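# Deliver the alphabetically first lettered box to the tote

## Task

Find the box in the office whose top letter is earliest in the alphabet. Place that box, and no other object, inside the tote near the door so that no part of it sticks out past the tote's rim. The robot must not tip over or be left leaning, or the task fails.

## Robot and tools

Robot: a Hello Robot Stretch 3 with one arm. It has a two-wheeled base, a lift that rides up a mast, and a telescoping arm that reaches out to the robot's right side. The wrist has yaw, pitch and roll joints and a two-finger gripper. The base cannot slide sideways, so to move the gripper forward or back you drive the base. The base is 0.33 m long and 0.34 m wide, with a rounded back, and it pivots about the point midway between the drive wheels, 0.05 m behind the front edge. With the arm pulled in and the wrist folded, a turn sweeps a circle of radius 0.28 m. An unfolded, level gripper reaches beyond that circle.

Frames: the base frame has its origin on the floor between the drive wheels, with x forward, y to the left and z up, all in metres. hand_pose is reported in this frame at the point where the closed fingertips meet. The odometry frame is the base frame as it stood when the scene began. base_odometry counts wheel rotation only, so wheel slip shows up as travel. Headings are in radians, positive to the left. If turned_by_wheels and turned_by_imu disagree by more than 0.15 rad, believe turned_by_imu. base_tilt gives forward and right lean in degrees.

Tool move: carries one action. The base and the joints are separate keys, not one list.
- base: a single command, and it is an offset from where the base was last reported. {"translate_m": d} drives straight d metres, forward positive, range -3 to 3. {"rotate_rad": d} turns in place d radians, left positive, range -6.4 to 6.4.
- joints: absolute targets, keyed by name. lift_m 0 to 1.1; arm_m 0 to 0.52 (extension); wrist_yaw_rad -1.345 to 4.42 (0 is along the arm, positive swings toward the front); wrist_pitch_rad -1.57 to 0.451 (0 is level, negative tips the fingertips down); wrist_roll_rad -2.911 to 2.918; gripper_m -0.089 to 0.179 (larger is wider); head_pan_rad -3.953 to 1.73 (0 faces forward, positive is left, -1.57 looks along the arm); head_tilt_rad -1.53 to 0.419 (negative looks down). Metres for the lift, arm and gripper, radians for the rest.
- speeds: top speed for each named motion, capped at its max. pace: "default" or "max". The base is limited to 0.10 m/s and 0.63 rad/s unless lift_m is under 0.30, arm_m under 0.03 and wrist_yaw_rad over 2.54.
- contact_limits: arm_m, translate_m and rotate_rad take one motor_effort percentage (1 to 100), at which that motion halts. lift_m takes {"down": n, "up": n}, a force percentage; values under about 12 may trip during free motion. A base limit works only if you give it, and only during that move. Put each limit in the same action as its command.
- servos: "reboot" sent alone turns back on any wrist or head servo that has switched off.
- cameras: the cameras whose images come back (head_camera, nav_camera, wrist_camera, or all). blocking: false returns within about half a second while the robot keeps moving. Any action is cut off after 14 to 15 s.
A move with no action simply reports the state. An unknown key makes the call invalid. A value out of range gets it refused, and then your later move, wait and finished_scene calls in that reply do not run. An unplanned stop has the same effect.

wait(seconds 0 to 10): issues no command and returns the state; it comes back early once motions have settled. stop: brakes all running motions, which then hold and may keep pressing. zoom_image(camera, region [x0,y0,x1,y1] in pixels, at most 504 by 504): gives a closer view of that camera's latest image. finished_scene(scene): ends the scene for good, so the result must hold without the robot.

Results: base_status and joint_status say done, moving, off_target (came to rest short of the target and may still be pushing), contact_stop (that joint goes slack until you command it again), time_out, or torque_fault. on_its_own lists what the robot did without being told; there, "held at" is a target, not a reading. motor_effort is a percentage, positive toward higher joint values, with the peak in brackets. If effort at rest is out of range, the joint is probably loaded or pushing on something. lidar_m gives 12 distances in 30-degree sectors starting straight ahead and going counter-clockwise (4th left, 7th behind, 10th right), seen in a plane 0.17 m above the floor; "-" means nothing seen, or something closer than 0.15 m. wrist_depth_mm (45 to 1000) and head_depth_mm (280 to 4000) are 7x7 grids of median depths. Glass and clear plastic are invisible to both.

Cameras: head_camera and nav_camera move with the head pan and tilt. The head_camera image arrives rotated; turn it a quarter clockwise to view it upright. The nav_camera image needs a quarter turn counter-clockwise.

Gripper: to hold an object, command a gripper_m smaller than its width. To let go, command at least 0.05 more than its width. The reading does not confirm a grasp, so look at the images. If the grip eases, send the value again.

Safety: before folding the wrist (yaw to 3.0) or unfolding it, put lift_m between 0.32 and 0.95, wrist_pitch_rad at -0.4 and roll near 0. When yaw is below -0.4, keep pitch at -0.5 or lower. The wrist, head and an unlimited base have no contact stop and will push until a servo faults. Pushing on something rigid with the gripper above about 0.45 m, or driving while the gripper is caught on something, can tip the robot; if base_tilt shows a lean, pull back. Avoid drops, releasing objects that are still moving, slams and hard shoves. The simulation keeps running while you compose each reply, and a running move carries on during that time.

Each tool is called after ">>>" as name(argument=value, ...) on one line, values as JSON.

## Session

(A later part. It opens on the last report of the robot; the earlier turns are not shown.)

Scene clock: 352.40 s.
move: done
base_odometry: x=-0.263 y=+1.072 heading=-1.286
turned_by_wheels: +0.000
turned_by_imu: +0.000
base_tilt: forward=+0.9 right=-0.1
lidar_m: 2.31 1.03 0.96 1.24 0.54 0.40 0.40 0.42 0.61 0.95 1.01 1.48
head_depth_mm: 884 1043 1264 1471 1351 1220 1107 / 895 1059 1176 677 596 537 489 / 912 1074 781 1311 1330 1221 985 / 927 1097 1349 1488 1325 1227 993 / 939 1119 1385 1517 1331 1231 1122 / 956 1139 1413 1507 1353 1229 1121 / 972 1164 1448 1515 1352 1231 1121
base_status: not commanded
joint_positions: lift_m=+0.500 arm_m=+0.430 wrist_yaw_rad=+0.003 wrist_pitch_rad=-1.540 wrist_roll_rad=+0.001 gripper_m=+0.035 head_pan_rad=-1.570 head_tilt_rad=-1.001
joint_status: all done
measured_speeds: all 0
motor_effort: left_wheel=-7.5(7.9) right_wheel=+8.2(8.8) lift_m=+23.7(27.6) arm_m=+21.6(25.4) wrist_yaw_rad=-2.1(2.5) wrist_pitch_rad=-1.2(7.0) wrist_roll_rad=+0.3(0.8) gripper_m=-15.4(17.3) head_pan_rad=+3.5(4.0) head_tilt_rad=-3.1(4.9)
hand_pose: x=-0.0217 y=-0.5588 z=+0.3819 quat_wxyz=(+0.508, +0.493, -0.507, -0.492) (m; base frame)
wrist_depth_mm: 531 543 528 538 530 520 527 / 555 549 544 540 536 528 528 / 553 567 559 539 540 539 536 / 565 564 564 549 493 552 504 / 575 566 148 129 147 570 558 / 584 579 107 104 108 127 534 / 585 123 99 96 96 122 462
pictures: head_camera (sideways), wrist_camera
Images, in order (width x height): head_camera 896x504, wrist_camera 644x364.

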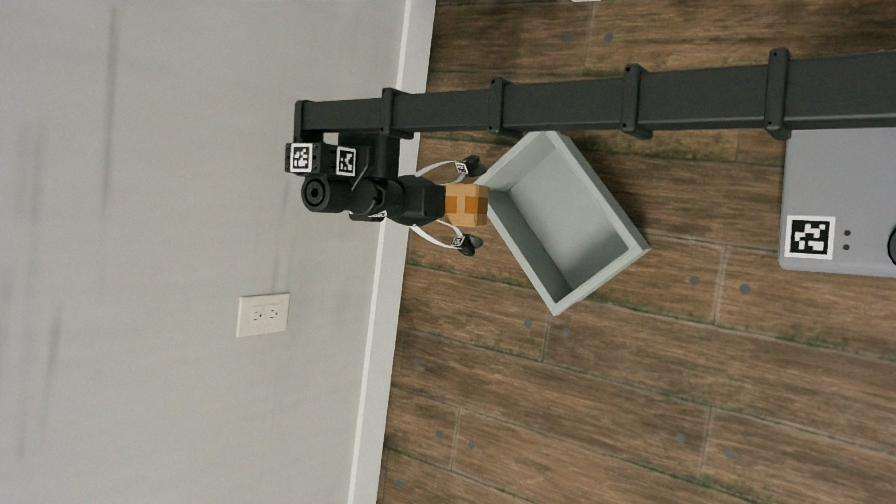

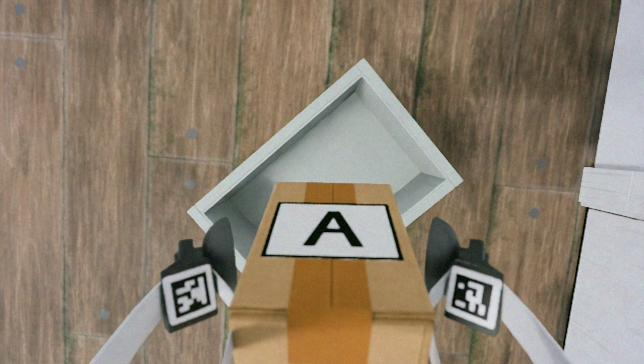

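>>> move(joints={"lift_m": 0.36, "arm_m": 0.452}, cameras=["wrist_camera"])

Scene clock: 359.67 s.
move: done
base_odometry: x=-0.263 y=+1.072 heading=-1.286
turned_by_wheels: +0.000
turned_by_imu: +0.001
base_tilt: forward=+1.0 right=-0.2
lidar_m: 2.31 1.03 0.95 1.24 0.54 0.40 0.40 0.42 0.61 0.95 1.01 1.48
head_depth_mm: 881 1035 1266 1470 1348 1225 1119 / 897 1055 1277 1457 1299 676 612 / 913 1071 1260 958 1341 1224 982 / 924 1094 1348 1514 1329 1223 991 / 943 1121 1381 1514 1342 1230 1126 / 957 1140 1410 1508 1356 1227 1121 / 973 1165 1451 1518 1351 1227 1123
base_status: not commanded
joint_positions: lift_m=+0.360 arm_m=+0.452 wrist_yaw_rad=+0.003 wrist_pitch_rad=-1.541 wrist_roll_rad=+0.001 gripper_m=+0.035 head_pan_rad=-1.570 head_tilt_rad=-1.001
joint_status: all done
measured_speeds: all 0
motor_effort: left_wheel=-7.6(7.8) right_wheel=+8.4(8.8) lift_m=+20.5(22.8) arm_m=+19.6(25.3) wrist_yaw_rad=-1.9(2.4) wrist_pitch_rad=-1.1(1.6) wrist_roll_rad=+0.3(0.7) gripper_m=-15.7(17.0) head_pan_rad=+2.5(4.0) head_tilt_rad=-1.6(3.0)
hand_pose: x=-0.0217 y=-0.5805 z=+0.2419 quat_wxyz=(+0.508, +0.493, -0.507, -0.492) (m; base frame)
wrist_depth_mm: 395 399 394 393 388 387 380 / 400 400 399 392 389 394 392 / 412 407 406 394 358 398 398 / 416 409 380 402 402 399 405 / 426 426 148 129 148 350 404 / 436 298 107 104 108 126 417 / 440 436 99 95 96 121 429
pictures: wrist_camera
Images, in order (width x height): wrist_camera 644x364.

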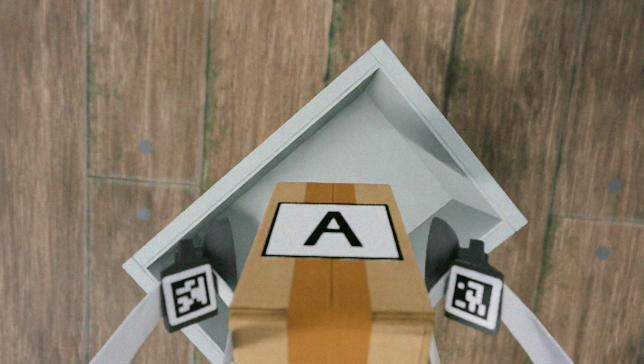

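>>> move(joints={"lift_m": 0.23, "arm_m": 0.441}, contact_limits={"lift_m": {"down": 15}}, cameras=["wrist_camera"])

>>> move(joints={"lift_m": 0.13}, speeds={"lift_m": 0.03}, contact_limits={"lift_m": {"down": 12}}, cameras=["wrist_camera", "head_camera"])

Scene clock: 369.13 s.
move: done
base_odometry: x=-0.263 y=+1.072 heading=-1.286
turned_by_wheels: +0.000
turned_by_imu: +0.001
base_tilt: forward=+0.9 right=-0.1
lidar_m: 2.31 1.02 0.96 1.24 0.54 0.40 0.40 0.42 0.61 0.53 1.01 1.48
head_depth_mm: 885 1040 1255 1463 1343 1225 1118 / 897 1058 1285 1478 1329 1209 959 / 914 1076 1320 1031 1286 1211 968 / 930 1100 1350 1506 1313 1232 992 / 940 1116 1379 1512 1334 1227 1115 / 957 1142 1421 1505 1356 1232 1121 / 974 1166 1455 1513 1360 1235 1129
base_status: not commanded
joint_positions: lift_m=+0.230 arm_m=+0.441 wrist_yaw_rad=+0.003 wrist_pitch_rad=-1.541 wrist_roll_rad=+0.001 gripper_m=+0.035 head_pan_rad=-1.570 head_tilt_rad=-1.000
joint_status: all done
measured_speeds: all 0
motor_effort: left_wheel=-7.6(7.7) right_wheel=+8.2(8.8) lift_m=+21.1(22.8) arm_m=-15.0(24.0) wrist_yaw_rad=-1.8(2.5) wrist_pitch_rad=-1.3(1.4) wrist_roll_rad=+0.2(0.5) gripper_m=-16.1(17.1) head_pan_rad=+2.8(4.0) head_tilt_rad=-0.3(1.6)
contact_limits: lift_m down 15 (down: maximum 72; up: maximum 65)
hand_pose: x=-0.0217 y=-0.5694 z=+0.1119 quat_wxyz=(+0.508, +0.493, -0.506, -0.492) (m; base frame)
wrist_depth_mm: 267 265 264 147 180 153 259 / 272 270 268 186 247 150 261 / 276 274 154 266 267 184 266 / 280 167 269 271 272 245 156 / 284 185 150 129 146 241 176 / 162 209 107 103 108 127 162 / 189 122 99 96 95 121 285
pictures: wrist_camera
Images, in order (width x height): wrist_camera 644x364.

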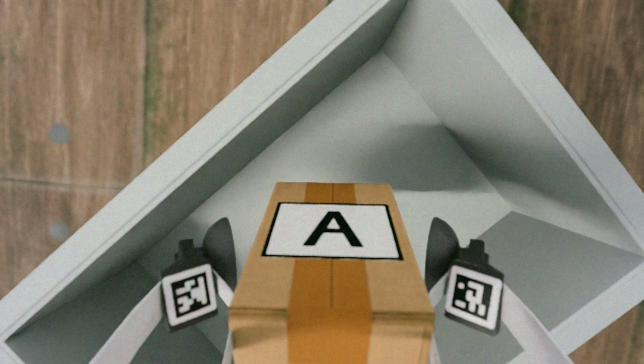

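Scene clock: 372.37 s.
move: contact_stop
base_odometry: x=-0.263 y=+1.072 heading=-1.286
turned_by_wheels: +0.000
turned_by_imu: +0.000
base_tilt: forward=+1.0 right=-0.2
lidar_m: 2.32 1.02 0.95 1.24 0.55 0.40 0.40 0.42 0.61 0.95 1.01 1.47
head_depth_mm: 882 1038 1259 1464 1342 1222 1123 / 894 1052 1285 1488 1352 1213 967 / 915 1077 1315 1486 1223 1190 956 / 923 1094 1347 1508 1314 1223 991 / 942 1118 1377 1514 1337 1230 1118 / 951 1138 1405 1515 1361 1234 1123 / 975 1159 1445 1529 1362 1223 1125
base_status: not commanded
joint_positions: lift_m=+0.147 arm_m=+0.441 wrist_yaw_rad=+0.003 wrist_pitch_rad=-1.546 wrist_roll_rad=+0.001 gripper_m=+0.035 head_pan_rad=-1.570 head_tilt_rad=-0.999
joint_status: lift_m contact_stop (moved -0.083 of -0.100)
measured_speeds: translate_m=+0.000 rotate_rad=+0.000 lift_m=+0.004 arm_m=+0.000 wrist_yaw_rad=+0.000 wrist_pitch_rad=+0.000 wrist_roll_rad=+0.000 head_pan_rad=+0.000 head_tilt_rad=+0.000
on_its_own: lift_m is slack since a contact_stop (your +0.130 is given up)
motor_effort: left_wheel=-6.8(7.8) right_wheel=+4.5(8.9) lift_m=+20.7(22.4) arm_m=+0.6(15.0) wrist_yaw_rad=-2.3(2.5) wrist_pitch_rad=-0.2(1.4) wrist_roll_rad=+0.5(0.7) gripper_m=-16.3(17.3) head_pan_rad=+3.8(3.8) head_tilt_rad=-0.4(1.7)
contact_limits: lift_m down 12 (down: maximum 72; up: maximum 65)
hand_pose: x=-0.0217 y=-0.5681 z=+0.0291 quat_wxyz=(+0.507, +0.494, -0.505, -0.494) (m; base frame)
wrist_depth_mm: 185 68 68 111 178 129 92 / - 69 91 182 185 153 109 / - 77 140 185 186 183 122 / - 109 190 190 187 188 145 / 114 194 155 128 147 191 176 / 174 197 108 103 107 125 161 / 188 200 100 96 95 122 137
pictures: head_camera (sideways), wrist_camera
Images, in order (width x height): head_camera 896x504, wrist_camera 644x364.

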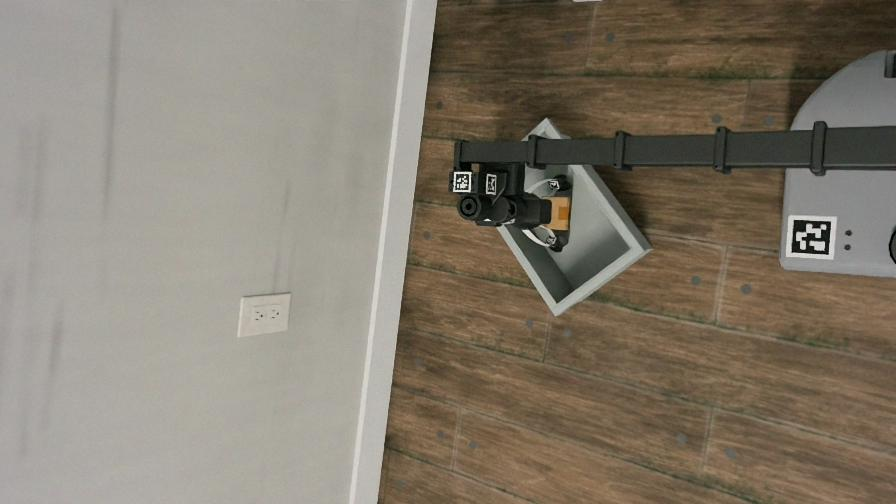

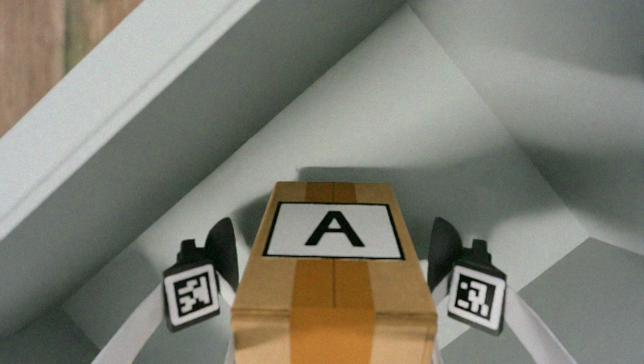

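>>> move(joints={"gripper_m": 0.115}, cameras=["wrist_camera"])

>>> move(joints={"lift_m": 0.42}, speeds={"lift_m": 0.09}, cameras=["wrist_camera", "head_camera"])

Scene clock: 376.90 s.
move: done
base_odometry: x=-0.263 y=+1.072 heading=-1.286
turned_by_wheels: +0.000
turned_by_imu: +0.001
base_tilt: forward=+1.0 right=-0.2
lidar_m: 2.31 1.03 0.96 1.24 0.54 0.40 0.40 0.42 0.61 0.95 1.01 1.47
head_depth_mm: 884 1039 1258 1463 1345 1222 1113 / 898 1056 1289 1486 1351 1212 969 / 910 1075 1309 1490 1225 1194 958 / 926 1095 1348 1515 1314 1225 995 / 939 1113 1376 1508 1335 1231 1125 / 957 1136 1411 1517 1354 1233 1121 / 970 1159 1456 1516 1369 1232 1131
base_status: not commanded
joint_positions: lift_m=+0.148 arm_m=+0.441 wrist_yaw_rad=+0.003 wrist_pitch_rad=-1.546 wrist_roll_rad=+0.001 gripper_m=+0.115 head_pan_rad=-1.570 head_tilt_rad=-0.999
joint_status: all done
measured_speeds: all 0
on_its_own: lift_m is slack since a contact_stop (your +0.130 is given up)
motor_effort: left_wheel=-6.6(6.9) right_wheel=+3.7(5.0) lift_m=+25.5(26.2) arm_m=+22.4(22.4) wrist_yaw_rad=-1.7(2.4) wrist_pitch_rad=-0.4(0.5) wrist_roll_rad=+0.3(0.7) gripper_m=-0.4(89.2) head_pan_rad=+1.7(3.4) head_tilt_rad=-2.0(3.1)
contact_limits: lift_m down 12 (down: maximum 72; up: maximum 65)
hand_pose: x=-0.0217 y=-0.5681 z=+0.0295 quat_wxyz=(+0.507, +0.494, -0.505, -0.494) (m; base frame)
wrist_depth_mm: - 67 67 113 177 129 93 / - 68 91 181 181 154 109 / - 77 140 185 184 183 123 / - 111 105 98 98 187 146 / 115 187 100 99 99 191 175 / 178 123 102 101 100 125 162 / - 201 200 198 199 158 136
pictures: wrist_camera
Images, in order (width x height): wrist_camera 644x364.

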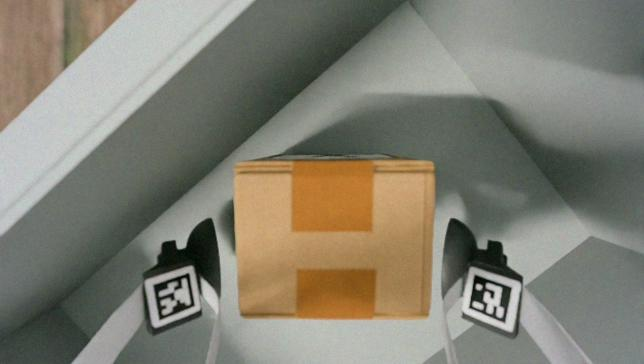

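Scene clock: 380.67 s.
move: done
base_odometry: x=-0.263 y=+1.072 heading=-1.286
turned_by_wheels: +0.000
turned_by_imu: +0.001
base_tilt: forward=+0.8 right=-0.2
lidar_m: 2.31 1.02 0.95 1.23 0.55 0.40 0.40 0.42 0.61 0.95 1.01 1.48
head_depth_mm: 887 1039 1259 1454 1354 1219 1122 / 898 1053 1240 794 694 615 553 / 914 1077 1215 931 1327 1226 980 / 928 1096 1353 1496 1338 1228 991 / 942 1119 1381 1515 1337 1230 1120 / 955 1138 1415 1519 1354 1224 1129 / 974 1158 1442 1521 1366 1231 1127
base_status: not commanded
joint_positions: lift_m=+0.420 arm_m=+0.441 wrist_yaw_rad=+0.003 wrist_pitch_rad=-1.546 wrist_roll_rad=+0.001 gripper_m=+0.115 head_pan_rad=-1.570 head_tilt_rad=-0.999
joint_status: all done
measured_speeds: all 0
motor_effort: left_wheel=-6.5(6.8) right_wheel=+3.6(4.4) lift_m=+31.8(34.7) arm_m=+18.7(23.1) wrist_yaw_rad=-2.3(2.4) wrist_pitch_rad=-0.1(0.4) wrist_roll_rad=+0.4(0.6) gripper_m=+0.1(1.1) head_pan_rad=+2.3(4.1) head_tilt_rad=-3.4(3.9)
hand_pose: x=-0.0217 y=-0.5681 z=+0.3020 quat_wxyz=(+0.507, +0.494, -0.505, -0.494) (m; base frame)
wrist_depth_mm: 453 453 447 448 445 447 435 / 465 462 457 450 450 445 449 / 470 478 469 459 446 459 460 / 480 479 467 465 467 462 462 / 487 481 476 474 401 478 471 / 497 122 393 456 483 125 482 / 508 505 501 495 496 495 491
pictures: head_camera (sideways), wrist_camera
Images, in order (width x height): head_camera 896x504, wrist_camera 644x364.

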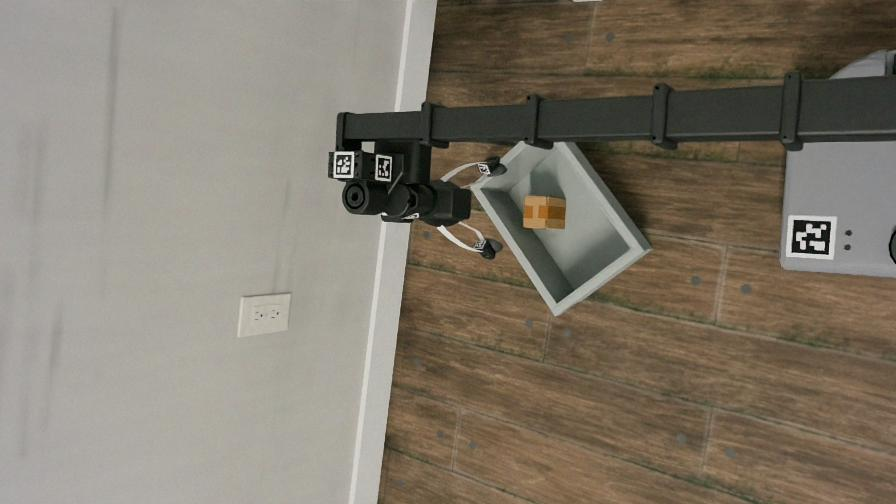

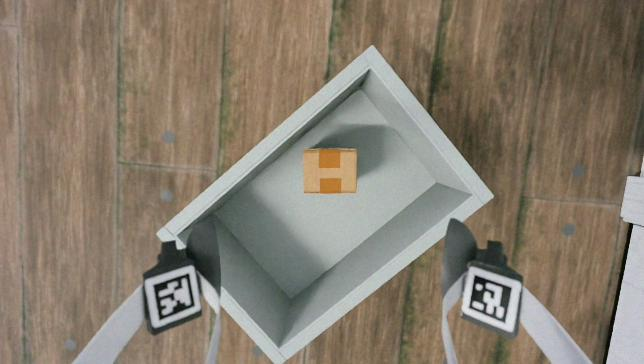

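>>> finished_scene(scene=3)

The scene is finished: the task was done.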